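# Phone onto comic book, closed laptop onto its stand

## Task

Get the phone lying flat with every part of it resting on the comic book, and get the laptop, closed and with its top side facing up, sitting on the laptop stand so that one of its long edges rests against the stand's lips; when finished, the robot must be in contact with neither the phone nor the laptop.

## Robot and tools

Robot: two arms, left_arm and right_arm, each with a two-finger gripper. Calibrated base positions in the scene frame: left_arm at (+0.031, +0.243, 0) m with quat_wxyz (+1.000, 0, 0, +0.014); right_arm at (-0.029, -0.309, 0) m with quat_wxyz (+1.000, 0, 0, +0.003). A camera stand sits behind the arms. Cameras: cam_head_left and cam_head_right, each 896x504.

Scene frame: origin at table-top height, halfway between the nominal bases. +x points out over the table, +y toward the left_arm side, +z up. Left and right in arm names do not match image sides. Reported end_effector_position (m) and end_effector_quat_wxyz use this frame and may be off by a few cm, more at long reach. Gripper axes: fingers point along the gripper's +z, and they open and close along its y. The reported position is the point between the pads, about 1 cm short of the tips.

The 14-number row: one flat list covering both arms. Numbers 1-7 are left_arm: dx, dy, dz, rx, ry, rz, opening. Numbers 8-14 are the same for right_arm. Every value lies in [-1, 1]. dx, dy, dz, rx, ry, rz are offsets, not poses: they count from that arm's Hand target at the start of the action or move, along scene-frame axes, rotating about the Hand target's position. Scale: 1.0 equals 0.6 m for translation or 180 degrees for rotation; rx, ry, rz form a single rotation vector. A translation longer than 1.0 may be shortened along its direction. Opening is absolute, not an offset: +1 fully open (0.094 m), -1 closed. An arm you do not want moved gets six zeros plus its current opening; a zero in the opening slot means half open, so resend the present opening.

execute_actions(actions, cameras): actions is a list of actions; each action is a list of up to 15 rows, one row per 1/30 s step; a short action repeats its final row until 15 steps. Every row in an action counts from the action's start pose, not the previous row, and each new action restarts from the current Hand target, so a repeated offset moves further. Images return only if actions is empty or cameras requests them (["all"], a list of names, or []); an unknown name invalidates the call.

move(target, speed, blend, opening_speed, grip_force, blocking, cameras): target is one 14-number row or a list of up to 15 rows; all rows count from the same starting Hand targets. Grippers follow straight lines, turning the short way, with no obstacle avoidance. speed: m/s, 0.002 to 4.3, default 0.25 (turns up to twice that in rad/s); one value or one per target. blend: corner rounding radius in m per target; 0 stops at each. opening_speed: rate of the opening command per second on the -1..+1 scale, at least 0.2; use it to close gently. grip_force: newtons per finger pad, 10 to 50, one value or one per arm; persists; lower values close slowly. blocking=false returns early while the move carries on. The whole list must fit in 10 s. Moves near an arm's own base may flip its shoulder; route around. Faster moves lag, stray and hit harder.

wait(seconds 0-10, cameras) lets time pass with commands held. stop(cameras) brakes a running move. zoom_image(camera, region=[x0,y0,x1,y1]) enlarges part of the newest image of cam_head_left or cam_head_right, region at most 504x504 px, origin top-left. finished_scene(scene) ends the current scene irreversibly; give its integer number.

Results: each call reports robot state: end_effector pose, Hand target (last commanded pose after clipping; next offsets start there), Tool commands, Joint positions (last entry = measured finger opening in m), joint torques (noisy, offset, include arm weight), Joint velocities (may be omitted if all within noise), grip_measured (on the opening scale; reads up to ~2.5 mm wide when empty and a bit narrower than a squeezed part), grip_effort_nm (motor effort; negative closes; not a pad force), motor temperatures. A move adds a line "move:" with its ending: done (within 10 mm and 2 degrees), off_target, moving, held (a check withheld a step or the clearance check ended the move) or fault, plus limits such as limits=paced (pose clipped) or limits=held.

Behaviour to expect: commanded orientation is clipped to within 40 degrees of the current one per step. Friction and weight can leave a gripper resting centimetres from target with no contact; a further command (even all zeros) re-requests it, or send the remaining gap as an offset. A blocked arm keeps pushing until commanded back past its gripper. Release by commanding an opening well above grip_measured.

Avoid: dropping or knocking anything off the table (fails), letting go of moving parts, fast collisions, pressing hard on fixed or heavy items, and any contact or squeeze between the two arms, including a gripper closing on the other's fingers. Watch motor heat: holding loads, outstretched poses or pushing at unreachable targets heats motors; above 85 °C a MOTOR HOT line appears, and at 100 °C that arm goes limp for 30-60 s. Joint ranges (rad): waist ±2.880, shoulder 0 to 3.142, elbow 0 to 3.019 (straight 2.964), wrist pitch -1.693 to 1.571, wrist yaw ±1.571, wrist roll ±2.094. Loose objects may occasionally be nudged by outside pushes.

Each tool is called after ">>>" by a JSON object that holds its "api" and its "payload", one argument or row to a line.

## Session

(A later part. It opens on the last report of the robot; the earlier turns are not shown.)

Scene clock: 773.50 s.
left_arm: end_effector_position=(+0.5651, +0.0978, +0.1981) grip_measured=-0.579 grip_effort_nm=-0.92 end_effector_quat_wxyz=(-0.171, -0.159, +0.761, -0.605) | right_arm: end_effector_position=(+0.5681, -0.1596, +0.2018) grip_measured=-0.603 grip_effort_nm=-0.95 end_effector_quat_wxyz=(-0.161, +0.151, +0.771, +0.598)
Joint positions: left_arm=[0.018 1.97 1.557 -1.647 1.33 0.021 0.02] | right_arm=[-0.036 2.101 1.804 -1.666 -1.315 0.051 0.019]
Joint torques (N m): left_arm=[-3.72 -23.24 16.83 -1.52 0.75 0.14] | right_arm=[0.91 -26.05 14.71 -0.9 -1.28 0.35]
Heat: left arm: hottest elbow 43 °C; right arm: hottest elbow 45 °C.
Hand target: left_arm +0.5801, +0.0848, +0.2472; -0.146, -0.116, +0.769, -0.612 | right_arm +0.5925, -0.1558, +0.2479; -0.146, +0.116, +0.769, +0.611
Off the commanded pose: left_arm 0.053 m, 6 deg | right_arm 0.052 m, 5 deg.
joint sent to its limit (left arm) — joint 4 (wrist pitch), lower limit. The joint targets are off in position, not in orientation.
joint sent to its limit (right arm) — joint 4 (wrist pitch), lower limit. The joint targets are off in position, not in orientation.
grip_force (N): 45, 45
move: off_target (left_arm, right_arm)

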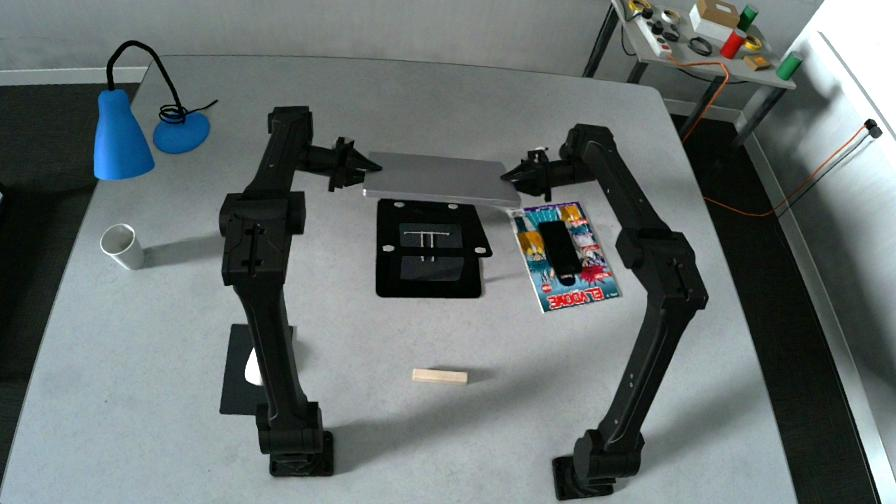

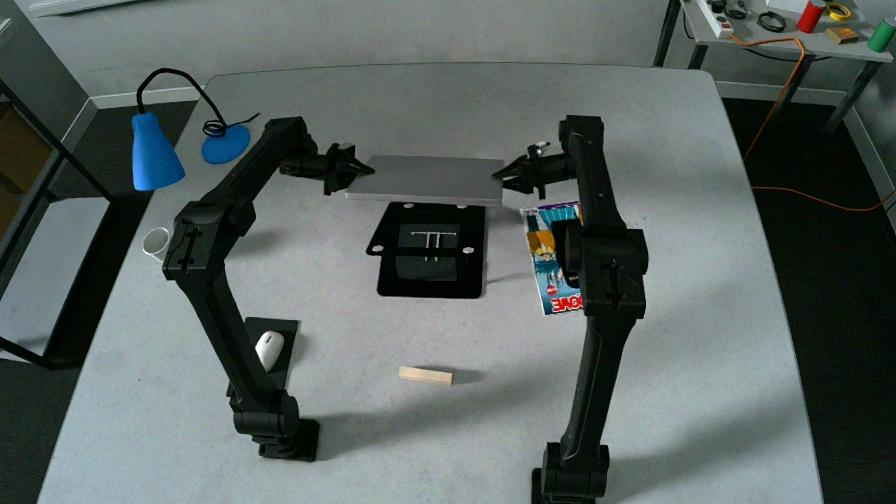

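>>> {"api": "move", "payload": {
  "target": [-0.008,0.01,-0.085,0,0.0,0,-0.9,-0.008,0.01,-0.092,0,0.006,0,-0.9],
  "speed": 0.06,
  "cameras": ["all"]
}}

>>> {"api": "zoom_image", "payload": {
  "camera": "cam_head_right",
  "region": [300, 130, 560, 350]
}}

>>> {"api": "zoom_image", "payload": {
  "camera": "cam_head_left",
  "region": [330, 130, 570, 350]
}}

Scene clock: 786.40 s.
left_arm: end_effector_position=(+0.5681, +0.0981, +0.1619) grip_measured=-0.581 grip_effort_nm=-0.91 end_effector_quat_wxyz=(-0.177, -0.154, +0.761, -0.605) | right_arm: end_effector_position=(+0.5713, -0.1566, +0.1607) grip_measured=-0.603 grip_effort_nm=-0.95 end_effector_quat_wxyz=(-0.169, +0.144, +0.769, +0.600)
Joint positions: left_arm=[0.018 2.04 1.557 -1.647 1.325 0.089 0.02] | right_arm=[-0.031 2.174 1.804 -1.666 -1.319 -0.019 0.019]
Joint torques (N m): left_arm=[-2.84 -24.41 11.97 -0.9 0.63 0.33] | right_arm=[1.26 -26.05 12 -1.01 -1.16 0.21]
Motor temperatures (°C): left_arm=[23 26 41 24 30 24 28] | right_arm=[26 35 49 25 31 23 26]
Heat: left arm: hottest elbow 41 °C; right arm: hottest elbow 49 °C.
Hand target: left_arm +0.5753, +0.0908, +0.1962; -0.146, -0.116, +0.769, -0.612 | right_arm +0.5876, -0.1497, +0.1926; -0.153, +0.121, +0.768, +0.610
Off the commanded pose: left_arm 0.036 m, 6 deg | right_arm 0.037 m, 3 deg.
joint sent to its limit (right arm) — joint 4 (wrist pitch), lower limit. The joint targets still meet the commanded pose.
grip_force (N): 45, 45
move: off_target (left_arm, right_arm)

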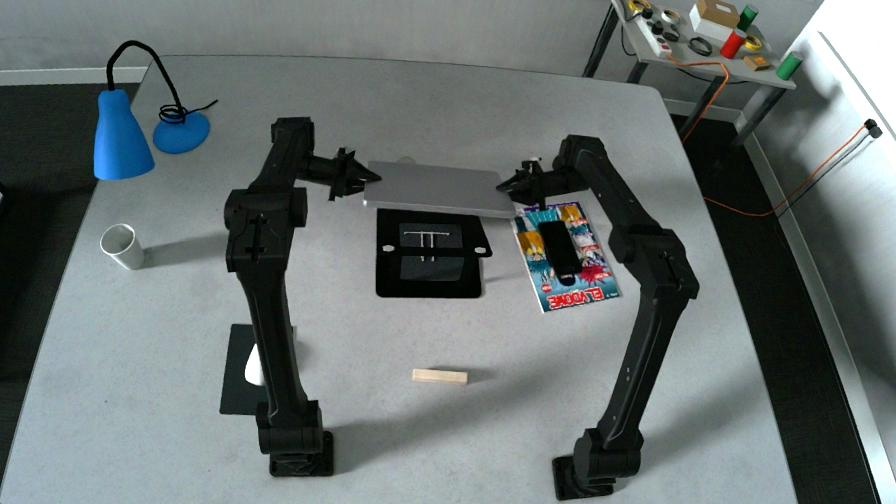

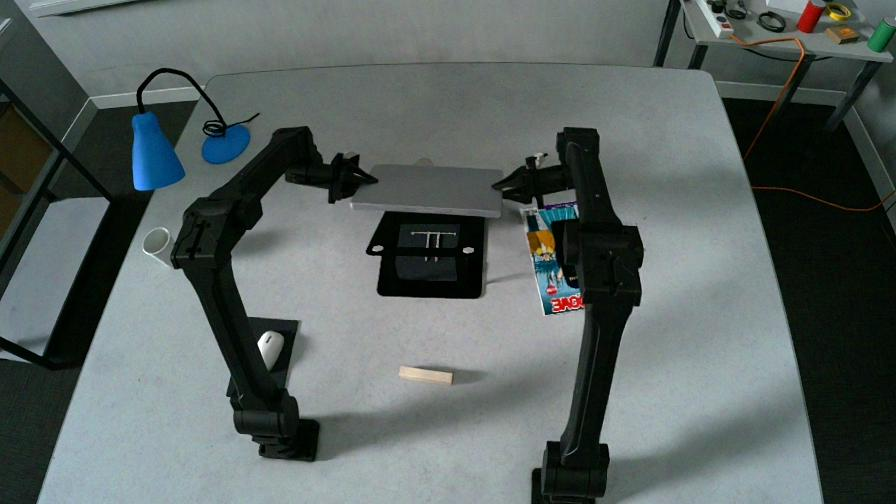

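Scaled by 1.938.

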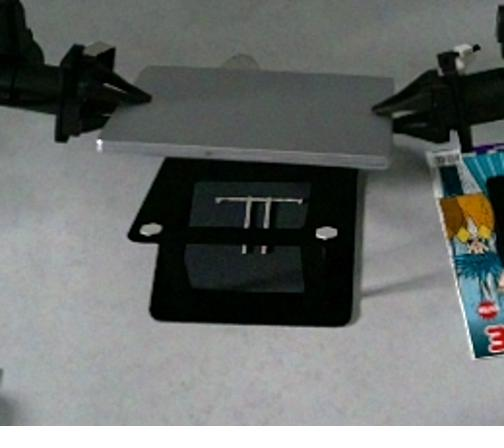

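Scaled by 2.100.

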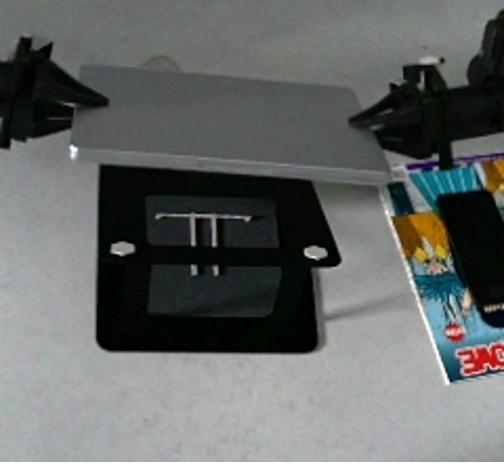

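>>> {"api": "move", "payload": {
  "target": [-0.07,0.008,-0.09,0,0.0,0,-0.9,-0.04,0.008,-0.09,0,0.0,0,-0.9],
  "speed": 0.05,
  "cameras": ["all"]
}}

>>> {"api": "zoom_image", "payload": {
  "camera": "cam_head_right",
  "region": [300, 130, 560, 350]
}}

>>> {"api": "zoom_image", "payload": {
  "camera": "cam_head_left",
  "region": [330, 130, 570, 350]
}}

Scene clock: 791.70 s.
left_arm: end_effector_position=(+0.5391, +0.1028, +0.1162) grip_measured=-0.581 grip_effort_nm=-0.92 end_effector_quat_wxyz=(-0.169, -0.152, +0.759, -0.611) | right_arm: end_effector_position=(+0.5564, -0.1523, +0.1190) grip_measured=-0.606 grip_effort_nm=-0.94 end_effector_quat_wxyz=(-0.164, +0.127, +0.773, +0.599)
Joint positions: left_arm=[0.03 2.04 1.409 -1.517 1.334 0.123 0.02] | right_arm=[-0.024 2.192 1.717 -1.577 -1.31 -0.065 0.019]
Joint torques (N m): left_arm=[-2.84 -24.64 6.93 -0.92 0.17 0.46] | right_arm=[1.32 -26.17 8.08 -0.35 -1.52 0.28]
Heat: left arm: hottest elbow 41 °C; right arm: hottest elbow 49 °C.
Hand target: left_arm +0.5332, +0.0957, +0.1422; -0.146, -0.116, +0.769, -0.612 | right_arm +0.5636, -0.1450, +0.1386; -0.153, +0.121, +0.768, +0.610
Off the commanded pose: left_arm 0.028 m, 5 deg | right_arm 0.022 m, 2 deg.
grip_force (N): 45, 45
move: off_target (left_arm, right_arm)

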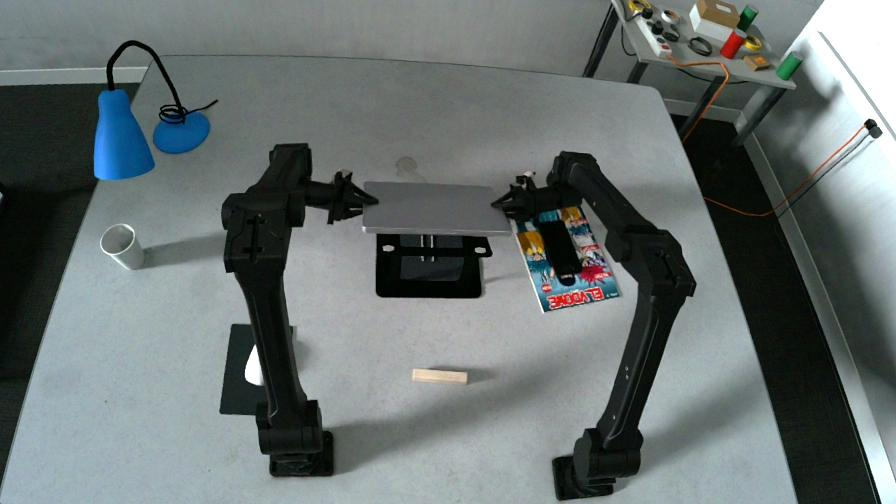

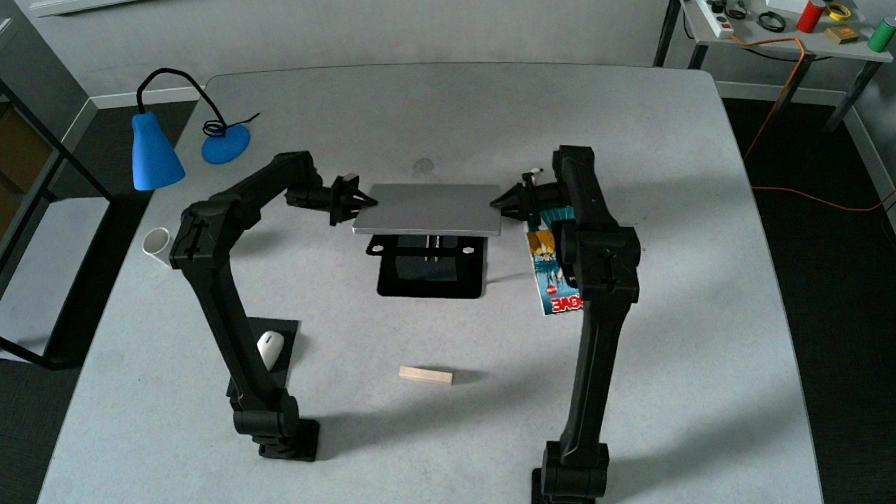

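Scaled by 1.938.

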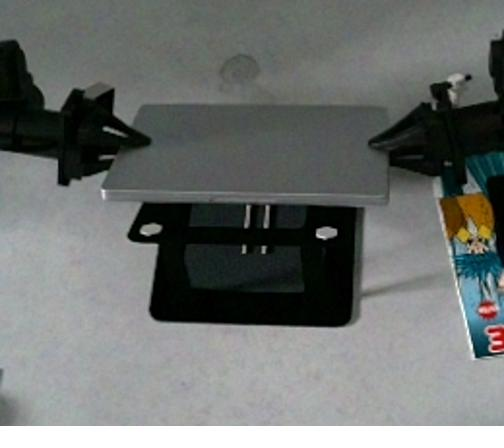

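Scaled by 2.100.

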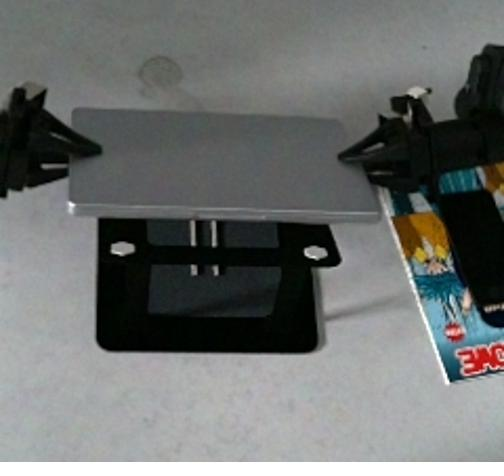

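>>> {"api": "move", "payload": {
  "target": [
    [-0.035,0.0,-0.012,0,0.0,0,-0.9,-0.035,0.0,-0.012,0,0.0,0,-0.9],
    [-0.035,0.0,-0.045,0,0.0,0,-0.9,-0.035,0.0,-0.045,0,0.0,0,-0.9]
  ],
  "speed": 0.04,
  "cameras": ["all"]
}}

>>> {"api": "zoom_image", "payload": {
  "camera": "cam_head_right",
  "region": [300, 130, 560, 350]
}}

>>> {"api": "zoom_image", "payload": {
  "camera": "cam_head_left",
  "region": [330, 130, 570, 350]
}}

Scene clock: 801.93 s.
left_arm: end_effector_position=(+0.5167, +0.1041, +0.0939) grip_measured=-0.583 grip_effort_nm=-0.91 end_effector_quat_wxyz=(-0.174, -0.161, +0.757, -0.609) | right_arm: end_effector_position=(+0.5384, -0.1513, +0.0907) grip_measured=-0.610 grip_effort_nm=-0.94 end_effector_quat_wxyz=(-0.168, +0.133, +0.768, +0.604)
Joint positions: left_arm=[0.035 2.03 1.317 -1.44 1.332 0.108 0.02] | right_arm=[-0.024 2.192 1.623 -1.494 -1.326 -0.063 0.018]
Joint torques (N m): left_arm=[-2.96 -23.88 6.3 -0.28 0.14 0.68] | right_arm=[1.2 -26.58 6.86 0.06 -0.99 0.23]
Heat: left arm: hottest elbow 39 °C; right arm: hottest elbow 46 °C.
Hand target: left_arm +0.5122, +0.0957, +0.1152; -0.146, -0.116, +0.769, -0.612 | right_arm +0.5426, -0.1450, +0.1116; -0.153, +0.121, +0.768, +0.610
Off the commanded pose: left_arm 0.023 m, 6 deg | right_arm 0.022 m, 2 deg.
grip_force (N): 45, 45
move: off_target (left_arm, right_arm)

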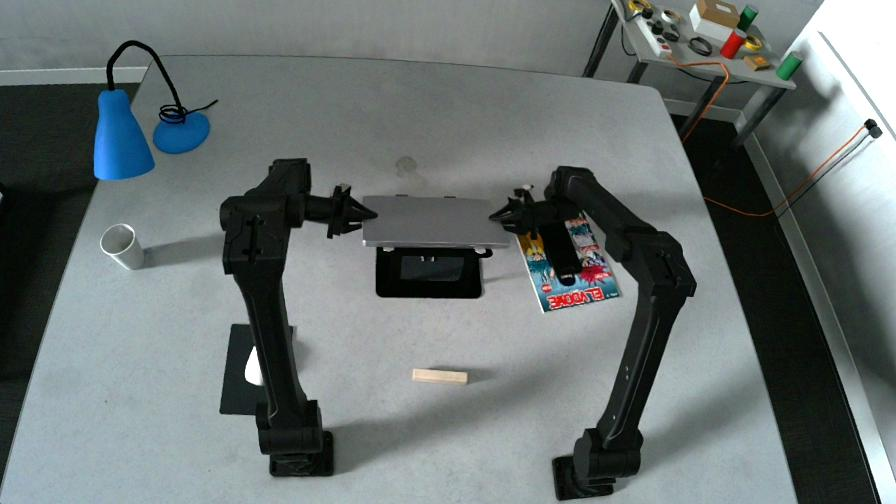

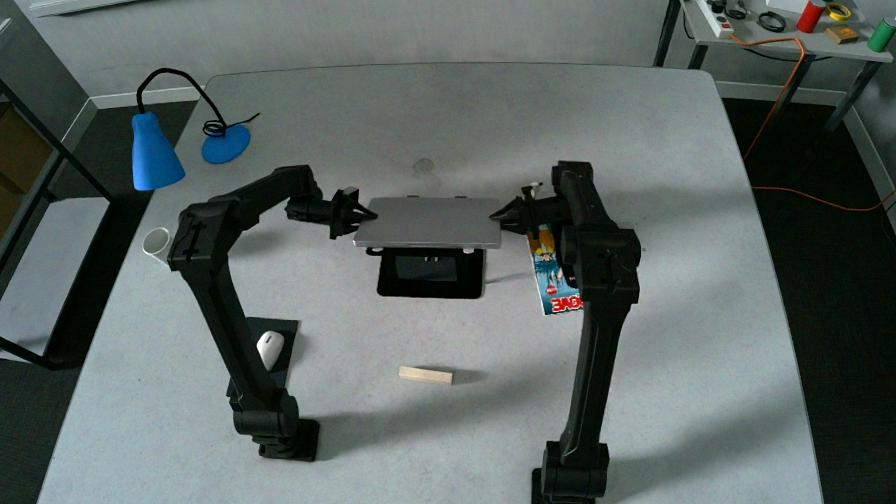

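Scaled by 1.938.

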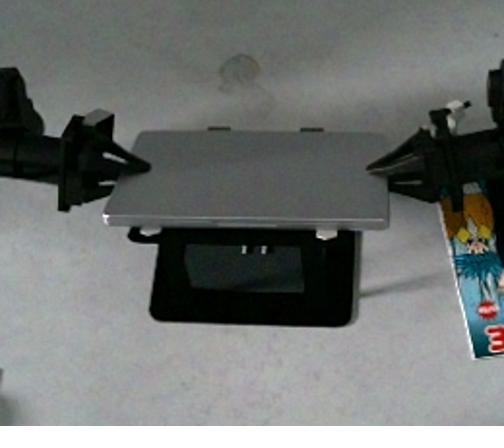

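Scaled by 2.100.

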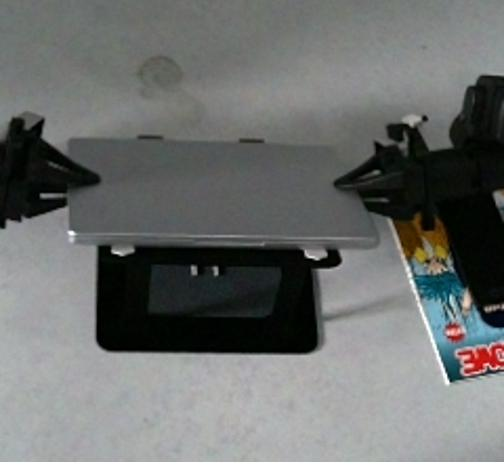

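>>> {"api": "move", "payload": {
  "target": [0,0,-0.035,0,0.0,0,-0.9,0,0.0,-0.035,0,0.0,0,-0.9],
  "speed": 0.03,
  "cameras": ["all"]
}}

>>> {"api": "zoom_image", "payload": {
  "camera": "cam_head_right",
  "region": [300, 130, 560, 350]
}}

>>> {"api": "zoom_image", "payload": {
  "camera": "cam_head_left",
  "region": [330, 130, 570, 350]
}}

Scene clock: 807.23 s.
left_arm: end_effector_position=(+0.5178, +0.1041, +0.0889) grip_measured=-0.583 grip_effort_nm=-0.91 end_effector_quat_wxyz=(-0.169, -0.163, +0.756, -0.610) | right_arm: end_effector_position=(+0.5412, -0.1512, +0.0875) grip_measured=-0.614 grip_effort_nm=-0.95 end_effector_quat_wxyz=(-0.160, +0.131, +0.768, +0.606)
Joint positions: left_arm=[0.036 2.03 1.305 -1.391 1.338 0.074 0.02] | right_arm=[-0.024 2.192 1.617 -1.452 -1.33 -0.041 0.018]
Joint torques (N m): left_arm=[-2.96 -20.6 6.12 -0.16 -0.02 0.87] | right_arm=[1.26 -24.23 6.35 -0.05 -0.83 0.12]
Heat: left arm: hottest elbow 39 °C; right arm: hottest elbow 45 °C.
Hand target: left_arm +0.5122, +0.0957, +0.0942; -0.146, -0.116, +0.769, -0.612 | right_arm +0.5426, -0.1450, +0.0906; -0.153, +0.121, +0.768, +0.610
Off the commanded pose: left_arm 0.011 m, 6 deg | right_arm 0.007 m, 1 deg.
grip_force (N): 45, 45
move: off_target (left_arm)

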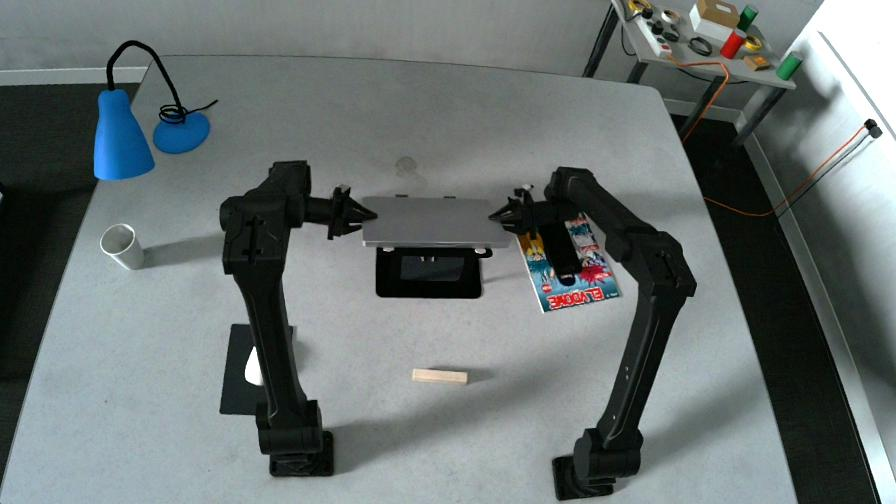

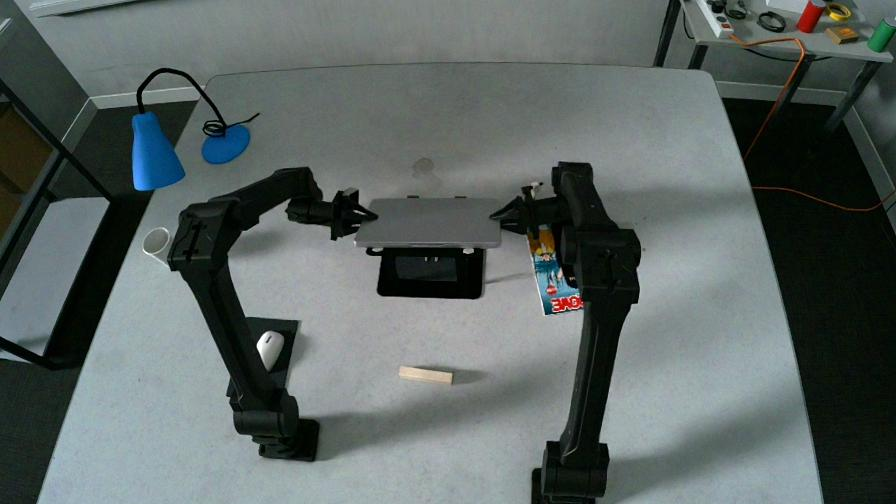

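Scaled by 1.938.

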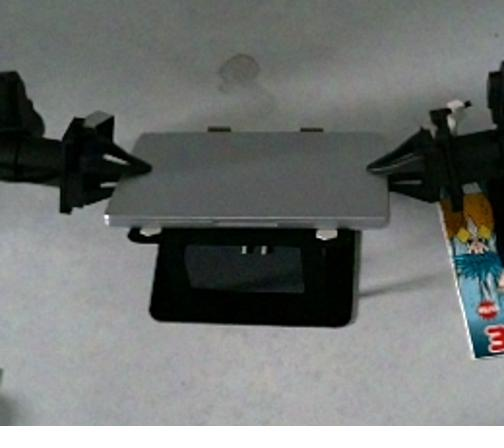

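Scaled by 2.100.

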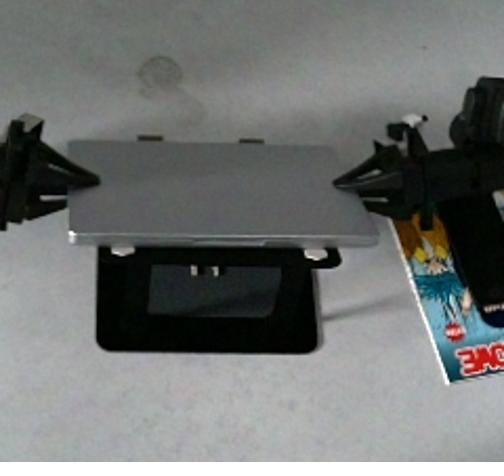

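>>> {"api": "move", "payload": {
  "target": [0.04,0,-0.035,0,0.0,0,-0.9,0.04,0.0,-0.035,0,0.0,0,-0.9],
  "speed": 0.03,
  "cameras": ["all"]
}}

>>> {"api": "zoom_image", "payload": {
  "camera": "cam_head_right",
  "region": [300, 130, 560, 350]
}}

>>> {"api": "zoom_image", "payload": {
  "camera": "cam_head_left",
  "region": [330, 130, 570, 350]
}}

Scene clock: 814.43 s.
left_arm: end_effector_position=(+0.5289, +0.1044, +0.0799) grip_measured=-0.584 grip_effort_nm=-0.92 end_effector_quat_wxyz=(-0.168, -0.168, +0.752, -0.615) | right_arm: end_effector_position=(+0.5510, -0.1509, +0.0793) grip_measured=-0.619 grip_effort_nm=-0.94 end_effector_quat_wxyz=(-0.162, +0.136, +0.764, +0.610)
Joint positions: left_arm=[0.036 2.064 1.33 -1.368 1.352 0.055 0.02] | right_arm=[-0.024 2.226 1.649 -1.448 -1.343 -0.029 0.018]
Joint torques (N m): left_arm=[-2.96 -17.73 10 0.46 -0.55 0.79] | right_arm=[1.26 -20.95 10.26 0.12 -0.41 0.06]
Motor temperatures (°C): left_arm=[23 28 38 24 29 24 28] | right_arm=[26 37 43 25 30 23 26]
Heat: left arm: hottest elbow 38 °C; right arm: hottest elbow 43 °C.
Hand target: left_arm +0.5362, +0.0957, +0.0733; -0.146, -0.116, +0.769, -0.612 | right_arm +0.5666, -0.1450, +0.0695; -0.153, +0.121, +0.768, +0.610
Off the commanded pose: left_arm 0.013 m, 7 deg | right_arm 0.019 m, 2 deg.
grip_force (N): 45, 45
move: off_target (left_arm, right_arm)

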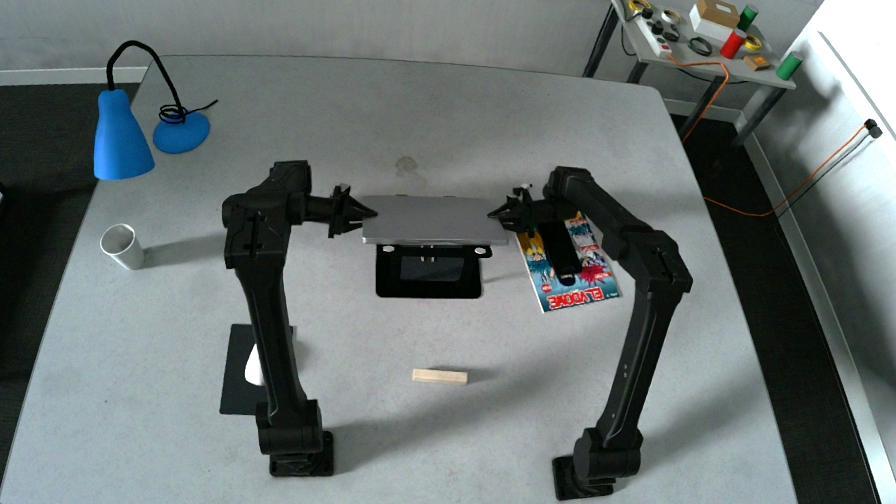

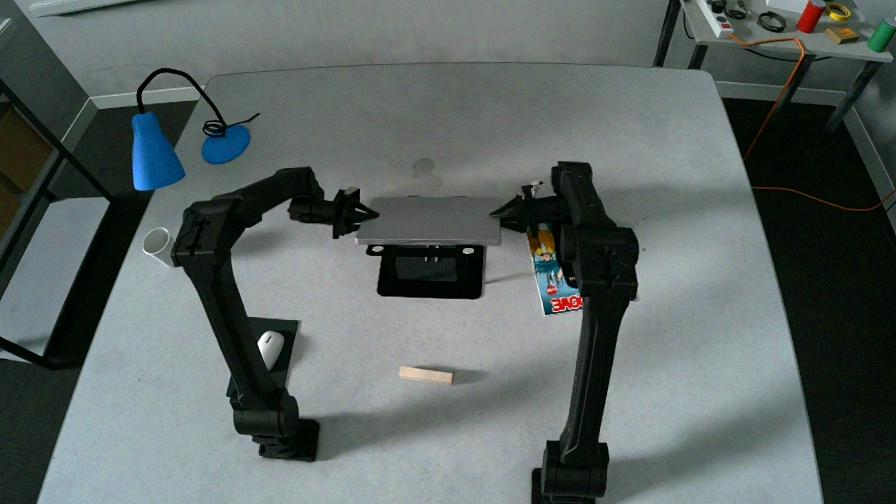

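Scaled by 1.938.

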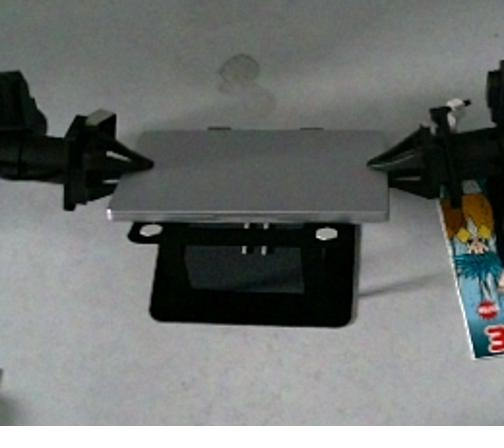

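Scaled by 2.100.

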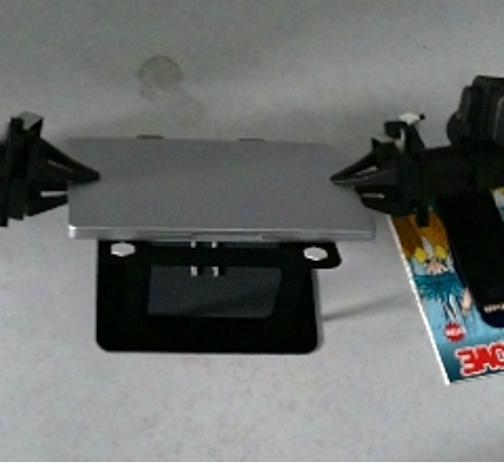

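>>> {"api": "move", "payload": {
  "target": [0.045,0,-0.025,0,0,0,-0.9,0.045,0,-0.02,0,0,0,-0.9],
  "speed": 0.03,
  "cameras": ["cam_head_left"]
}}

>>> {"api": "zoom_image", "payload": {
  "camera": "cam_head_left",
  "region": [330, 130, 570, 350]
}}

Scene clock: 832.30 s.
left_arm: end_effector_position=(+0.5497, +0.1057, +0.0714) grip_measured=-0.585 grip_effort_nm=-0.91 end_effector_quat_wxyz=(-0.167, -0.170, +0.751, -0.615) | right_arm: end_effector_position=(+0.5709, -0.1513, +0.0728) grip_measured=-0.619 grip_effort_nm=-0.95 end_effector_quat_wxyz=(-0.166, +0.141, +0.763, +0.609)
Joint positions: left_arm=[0.036 2.114 1.397 -1.366 1.355 0.035 0.02] | right_arm=[-0.024 2.282 1.736 -1.482 -1.341 -0.019 0.018]
Joint torques (N m): left_arm=[-3.25 -16.73 12.01 0.39 -0.59 0.85] | right_arm=[1.26 -20.6 12.25 0.21 -0.46 0.01]
Heat: left arm: hottest elbow 38 °C; right arm: hottest elbow 43 °C.
Hand target: left_arm +0.5632, +0.0957, +0.0581; -0.146, -0.116, +0.769, -0.612 | right_arm +0.5936, -0.1451, +0.0576; -0.153, +0.121, +0.768, +0.610
Off the commanded pose: left_arm 0.021 m, 7 deg | right_arm 0.028 m, 3 deg.
grip_force (N): 45, 45
move: off_target (left_arm, right_arm)
Images, in order (width x height): cam_head_left 896x504.

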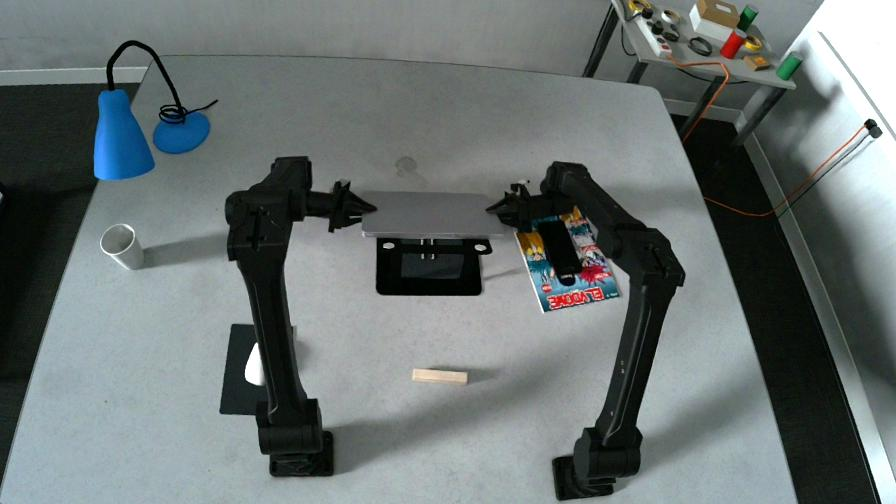

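Scaled by 2.100.

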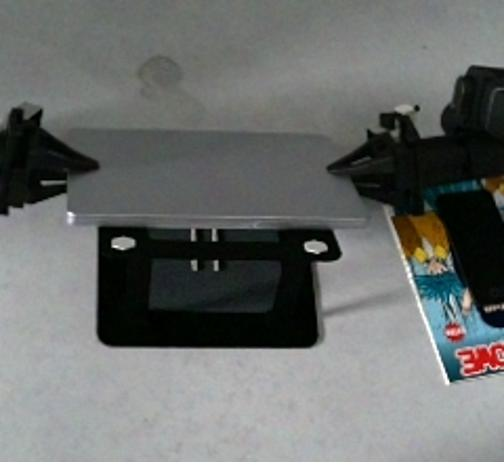

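>>> {"api": "zoom_image", "payload": {
  "camera": "cam_head_left",
  "region": [370, 170, 490, 250]
}}

>>> {"api": "execute_actions", "payload": {
  "actions": []
}}

>>> {"api": "zoom_image", "payload": {
  "camera": "cam_head_right",
  "region": [330, 120, 570, 340]
}}

Scaled by 4.200.

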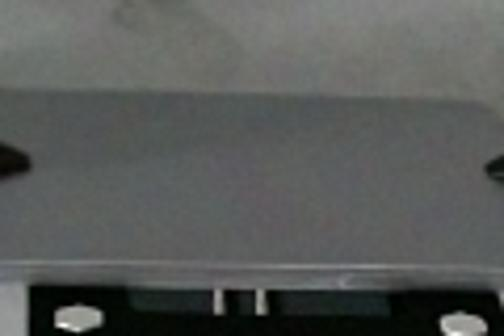

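Scene clock: 837.10 s.
left_arm: end_effector_position=(+0.5497, +0.1057, +0.0714) grip_measured=-0.585 grip_effort_nm=-0.92 end_effector_quat_wxyz=(-0.167, -0.170, +0.751, -0.615) | right_arm: end_effector_position=(+0.5709, -0.1513, +0.0728) grip_measured=-0.619 grip_effort_nm=-0.94 end_effector_quat_wxyz=(-0.166, +0.141, +0.763, +0.609)
Joint positions: left_arm=[0.036 2.114 1.397 -1.366 1.355 0.035 0.02] | right_arm=[-0.024 2.282 1.736 -1.482 -1.341 -0.019 0.018]
Joint velocities: within noise
Joint torques (N m): left_arm=[-2.96 -16.79 12.01 0.38 -0.55 0.79] | right_arm=[1.2 -20.19 12.12 0.2 -0.46 0]
Motor temperatures (°C): left_arm=[23 28 38 24 29 24 28] | right_arm=[26 39 44 25 29 23 27]
Heat: left arm: hottest elbow 38 °C; right arm: hottest elbow 44 °C.
Hand target: left_arm +0.5632, +0.0957, +0.0581; -0.146, -0.116, +0.769, -0.612 | right_arm +0.5936, -0.1451, +0.0576; -0.153, +0.121, +0.768, +0.610
Tool commands: left_gripper/opening=-0.9 right_gripper/opening=-0.9
Off the commanded pose: left_arm 0.021 m, 7 deg | right_arm 0.028 m, 3 deg.
grip_force (N): 45, 45

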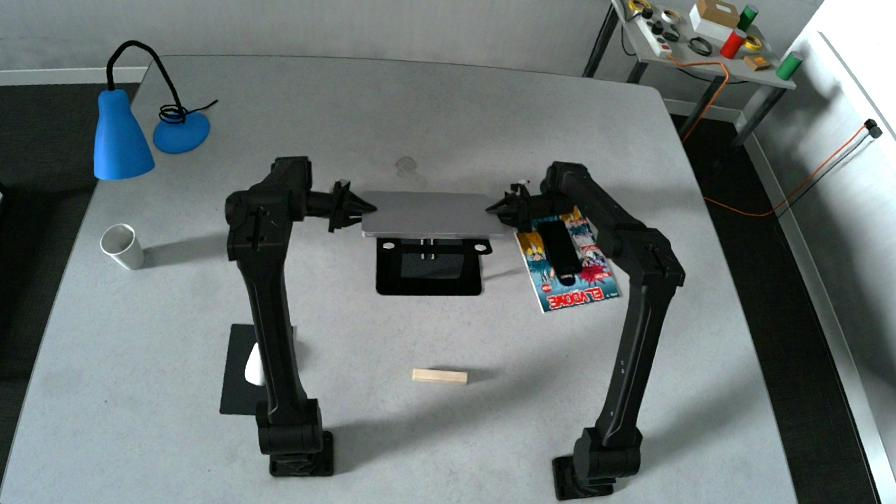

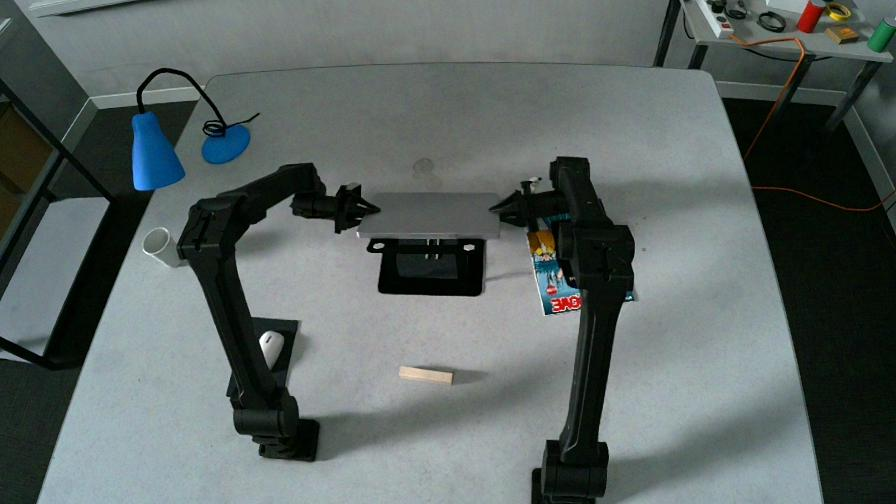

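Scaled by 2.100.

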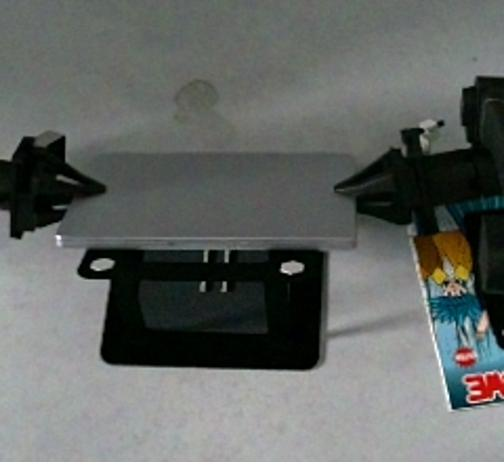

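>>> {"api": "move", "payload": {
  "target": [
    [-0.012,0.0167,0.012,0,0,0,-0.9,-0.025,-0.0103,0.012,0,0,0,-0.9],
    [-0.012,0.0167,0.012,0,0,0,0.1,-0.025,-0.0103,0.012,0,0,0,0.1]
  ],
  "speed": 0.05,
  "opening_speed": 0.4,
  "cameras": ["cam_head_left"]
}}

>>> {"api": "zoom_image", "payload": {
  "camera": "cam_head_left",
  "region": [330, 130, 570, 350]
}}

Scene clock: 850.63 s.
left_arm: end_effector_position=(+0.5454, +0.1073, +0.0627) grip_measured=+0.097 grip_effort_nm=0.13 end_effector_quat_wxyz=(-0.151, -0.125, +0.766, -0.612) | right_arm: end_effector_position=(+0.5695, -0.1514, +0.0728) grip_measured=+0.098 grip_effort_nm=0.07 end_effector_quat_wxyz=(-0.158, +0.127, +0.766, +0.610)
Joint positions: left_arm=[0.037 2.145 1.424 -1.452 1.318 0.214 0.052] | right_arm=[-0.024 2.282 1.736 -1.494 -1.338 -0.062 0.052]
Joint torques (N m): left_arm=[-1.79 -19.66 10.84 -1.14 0.41 0.18] | right_arm=[0.56 -22.71 8.96 -0.38 -0.44 0.02]
Heat: left arm: hottest elbow 38 °C; right arm: hottest elbow 45 °C.
Hand target: left_arm +0.5561, +0.1058, +0.0655; -0.146, -0.116, +0.769, -0.612 | right_arm +0.5786, -0.1513, +0.0648; -0.153, +0.122, +0.768, +0.610
Off the commanded pose: left_arm 0.011 m, 1 deg | right_arm 0.012 m, 1 deg.
grip_force (N): 45, 45
move: off_target (left_arm, right_arm); target 2's new opening was sent with left_arm's hand 0.010 m and 7 deg from that target
Images, in order (width x height): cam_head_left 896x504.

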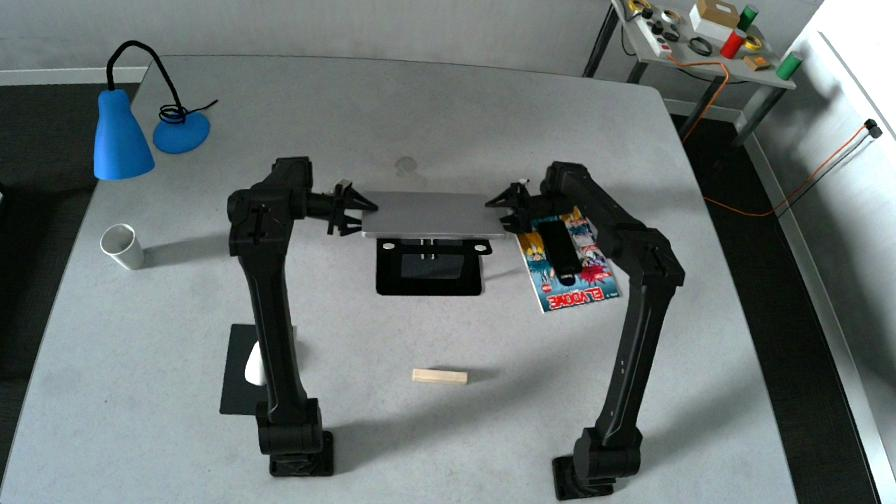

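Scaled by 2.100.

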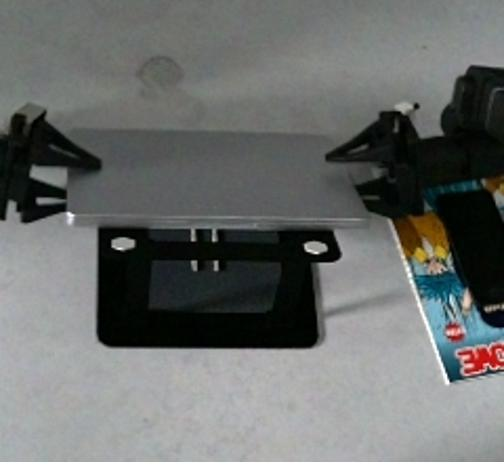

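>>> {"api": "move", "payload": {
  "target": [0.0,0.2,0.052,0,0,0,0.1,0.0,-0.2,0.058,0,0,0,0.1],
  "speed": 0.06,
  "cameras": ["cam_head_left","cam_head_right"]
}}

>>> {"api": "zoom_image", "payload": {
  "camera": "cam_head_left",
  "region": [330, 130, 570, 350]
}}

Scene clock: 858.03 s.
left_arm: end_effector_position=(+0.5387, +0.2151, +0.0716) grip_measured=+0.098 grip_effort_nm=0.13 end_effector_quat_wxyz=(-0.127, -0.160, +0.781, -0.590) | right_arm: end_effector_position=(+0.5687, -0.2637, +0.0773) grip_measured=+0.099 grip_effort_nm=0.07 end_effector_quat_wxyz=(-0.124, +0.166, +0.778, +0.593)
Joint positions: left_arm=[0.24 2.143 1.461 -1.664 1.182 0.4 0.052] | right_arm=[-0.206 2.281 1.763 -1.669 -1.238 -0.226 0.052]
Joint torques (N m): left_arm=[-0.73 -23.3 11.55 -1.33 0.28 0.02] | right_arm=[-0.09 -27.16 8.76 -1.07 -0.38 0.11]
Heat: left arm: hottest elbow 38 °C; right arm: hottest elbow 44 °C.
Hand target: left_arm +0.5561, +0.2258, +0.0966; -0.146, -0.116, +0.769, -0.612 | right_arm +0.5786, -0.2712, +0.0995; -0.153, +0.121, +0.768, +0.610
Off the commanded pose: left_arm 0.032 m, 6 deg | right_arm 0.026 m, 7 deg.
joint sent to its limit (left arm) — joint 4 (wrist pitch), lower limit. The joint targets are off in orientation, not in position.
joint sent to its limit (right arm) — joint 4 (wrist pitch), lower limit. The joint targets are off in orientation, not in position.
grip_force (N): 45, 45
move: off_target (left_arm, right_arm)

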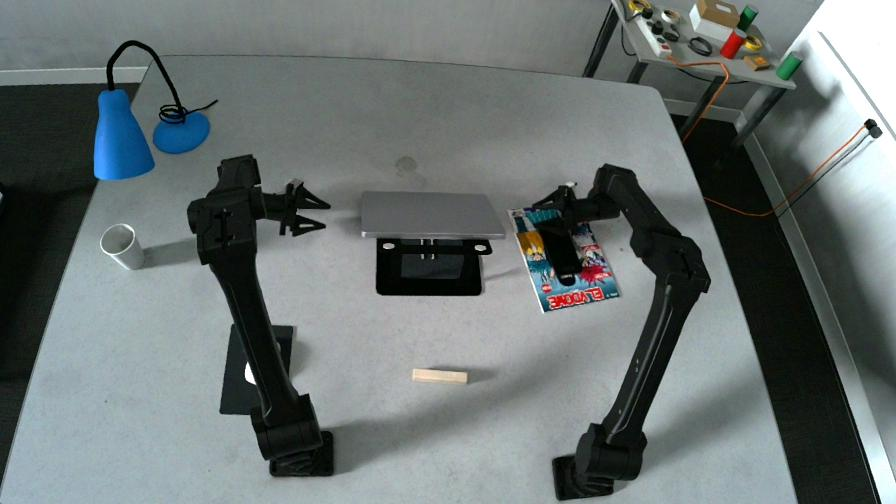

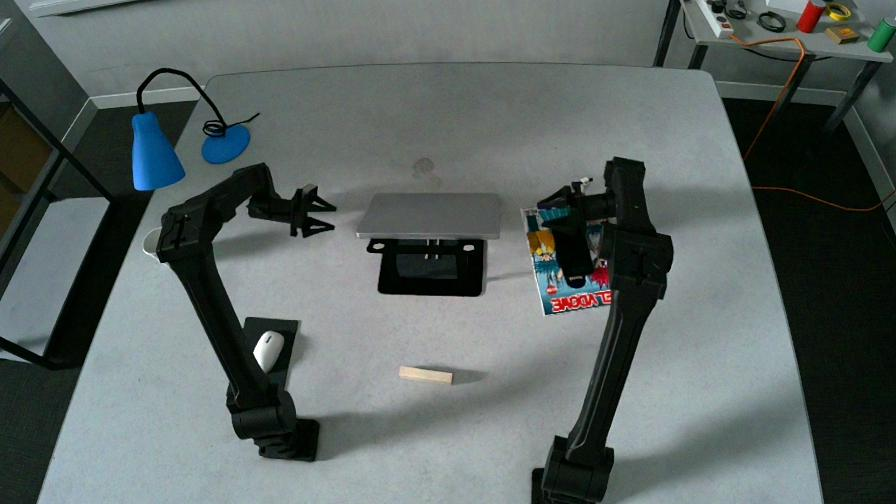

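Scaled by 2.100.

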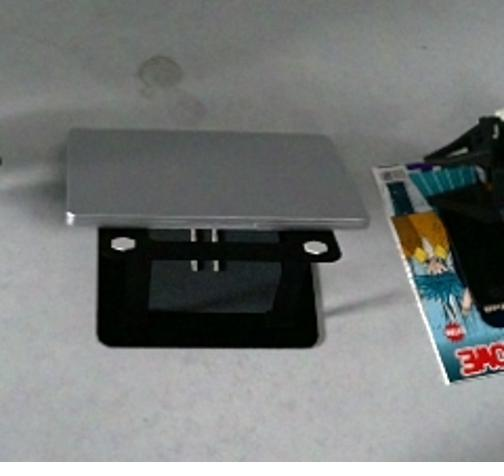

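>>> {"api": "move", "payload": {
  "target": [
    [-0.1,0.0,0.3,0,0,0,-0.9,0,-0.05,0.3,0,0,0,-0.9],
    [-0.29,-0.3,0.37,0.258,-0.419,-0.490,-0.9,-0.35,-0.25,0.37,0,0,0,-0.9]
  ],
  "speed": 0.25,
  "blend": [0.03,0],
  "cameras": ["cam_head_left"]
}}

>>> {"api": "zoom_image", "payload": {
  "camera": "cam_head_left",
  "region": [330, 130, 570, 350]
}}

Scene clock: 876.80 s.
left_arm: end_effector_position=(+0.3743, +0.0544, +0.2837) grip_measured=-0.898 grip_effort_nm=-0.08 end_effector_quat_wxyz=(-0.027, +0.700, +0.714, -0.009) | right_arm: end_effector_position=(+0.3763, -0.4201, +0.3201) grip_measured=-0.899 grip_effort_nm=-0.08 end_effector_quat_wxyz=(+0.093, +0.303, +0.786, +0.531)
Joint positions: left_arm=[-0.528 1.4 1.442 -1.67 0.003 1.052 0.005] | right_arm=[-0.654 1.454 1.323 -1.672 -1.127 -0.061 0.005]
Joint torques (N m): left_arm=[-2.2 -14.56 16.77 -0.25 -0.09 0.09] | right_arm=[-0.21 -15.38 6.98 -0.54 -0.45 0.01]
Heat: left arm: hottest elbow 38 °C; right arm: hottest elbow 42 °C.
Hand target: left_arm +0.3821, +0.0457, +0.3187; -0.001, +0.707, +0.707, +0.000 | right_arm +0.3687, -0.4212, +0.3216; -0.153, +0.121, +0.768, +0.610
Off the commanded pose: left_arm 0.037 m, 3 deg | right_arm 0.008 m, 36 deg.
joint sent to its limit (left arm) — joint 4 (wrist pitch), lower limit. The joint targets still meet the commanded pose.
joint sent to its limit (right arm) — joint 4 (wrist pitch), lower limit. The joint targets are off in orientation, not in position.
grip_force (N): 45, 45
move: off_target (left_arm, right_arm)
Images, in order (width x height): cam_head_left 896x504.

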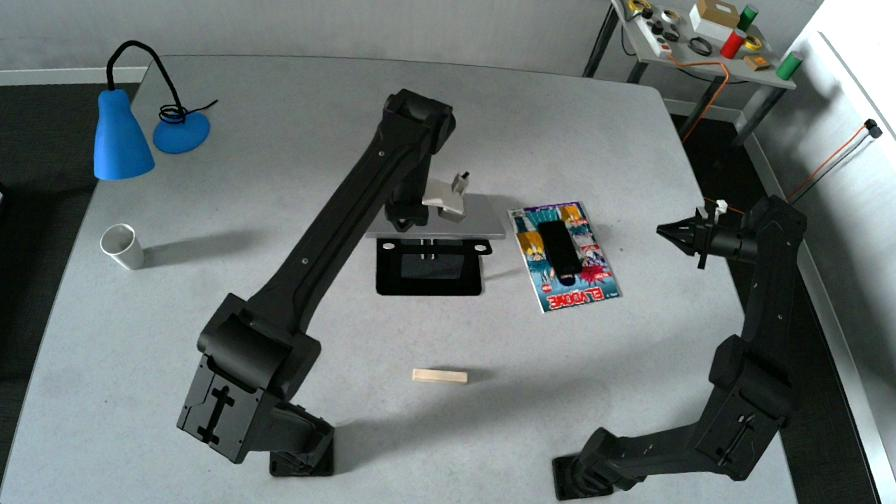

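Scaled by 2.100.

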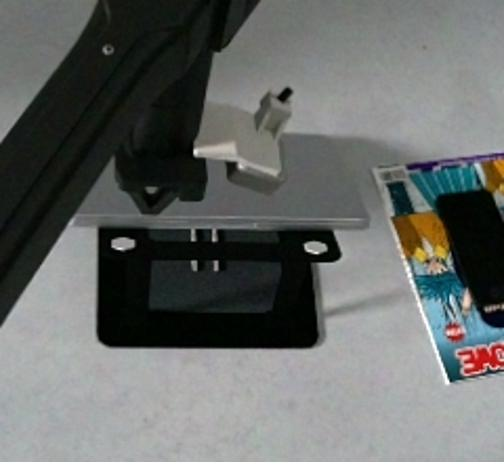

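>>> {"api": "move", "payload": {
  "target": [0.005,-0.09,-0.17,0,0,0,-0.9,0,0,0,0,0,0.0,-0.9],
  "speed": 0.15,
  "cameras": ["cam_head_left"]
}}

>>> {"api": "zoom_image", "payload": {
  "camera": "cam_head_left",
  "region": [330, 130, 570, 350]
}}

Scene clock: 880.83 s.
left_arm: end_effector_position=(+0.3864, -0.0033, +0.2186) grip_measured=-0.898 grip_effort_nm=-0.08 end_effector_quat_wxyz=(-0.004, +0.706, +0.708, -0.002) | right_arm: end_effector_position=(+0.3763, -0.4202, +0.3201) grip_measured=-0.899 grip_effort_nm=-0.08 end_effector_quat_wxyz=(+0.093, +0.302, +0.786, +0.531)
Joint positions: left_arm=[-0.632 1.482 1.358 -1.456 0.002 0.965 0.005] | right_arm=[-0.654 1.454 1.323 -1.672 -1.127 -0.061 0.005]
Joint torques (N m): left_arm=[-2.49 -13.98 9.89 0.75 -0.11 -0.09] | right_arm=[-0.26 -15.38 7.02 -0.51 -0.45 0.03]
Heat: left arm: hottest elbow 39 °C; right arm: hottest elbow 42 °C.
Hand target: left_arm +0.3850, -0.0083, +0.2165; -0.001, +0.707, +0.707, +0.000 | right_arm +0.3687, -0.4212, +0.3216; -0.153, +0.121, +0.768, +0.610
Off the commanded pose: left_arm 0.005 m, 0 deg | right_arm 0.008 m, 36 deg.
joint sent to its limit (right arm) — joint 4 (wrist pitch), lower limit. The joint targets are off in orientation, not in position.
grip_force (N): 45, 45
move: off_target (right_arm)
Images, in order (width x height): cam_head_left 896x504.

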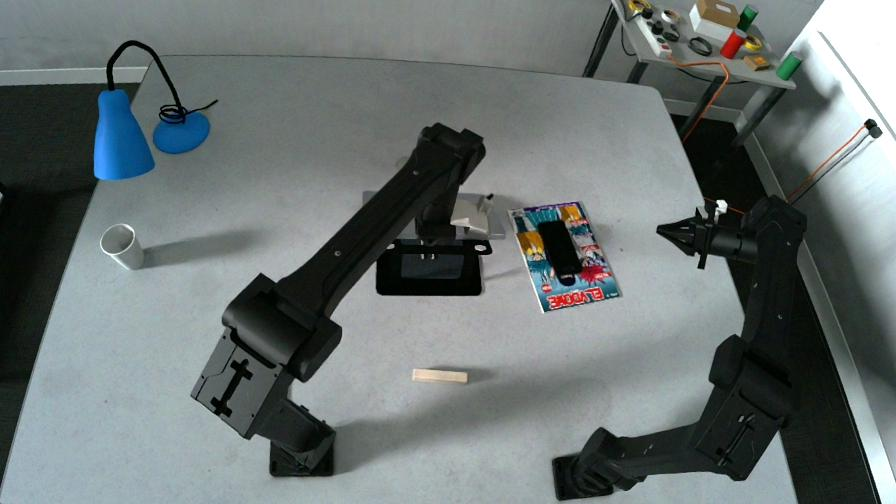

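Scaled by 2.100.

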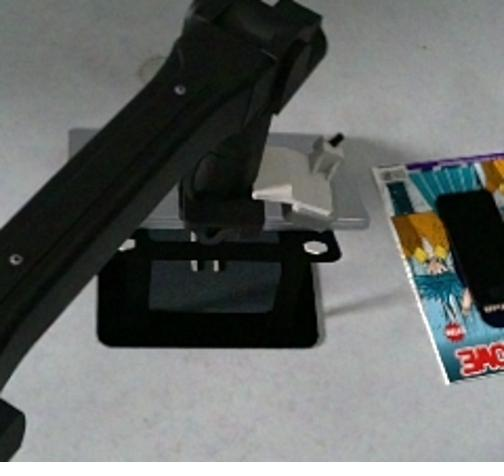

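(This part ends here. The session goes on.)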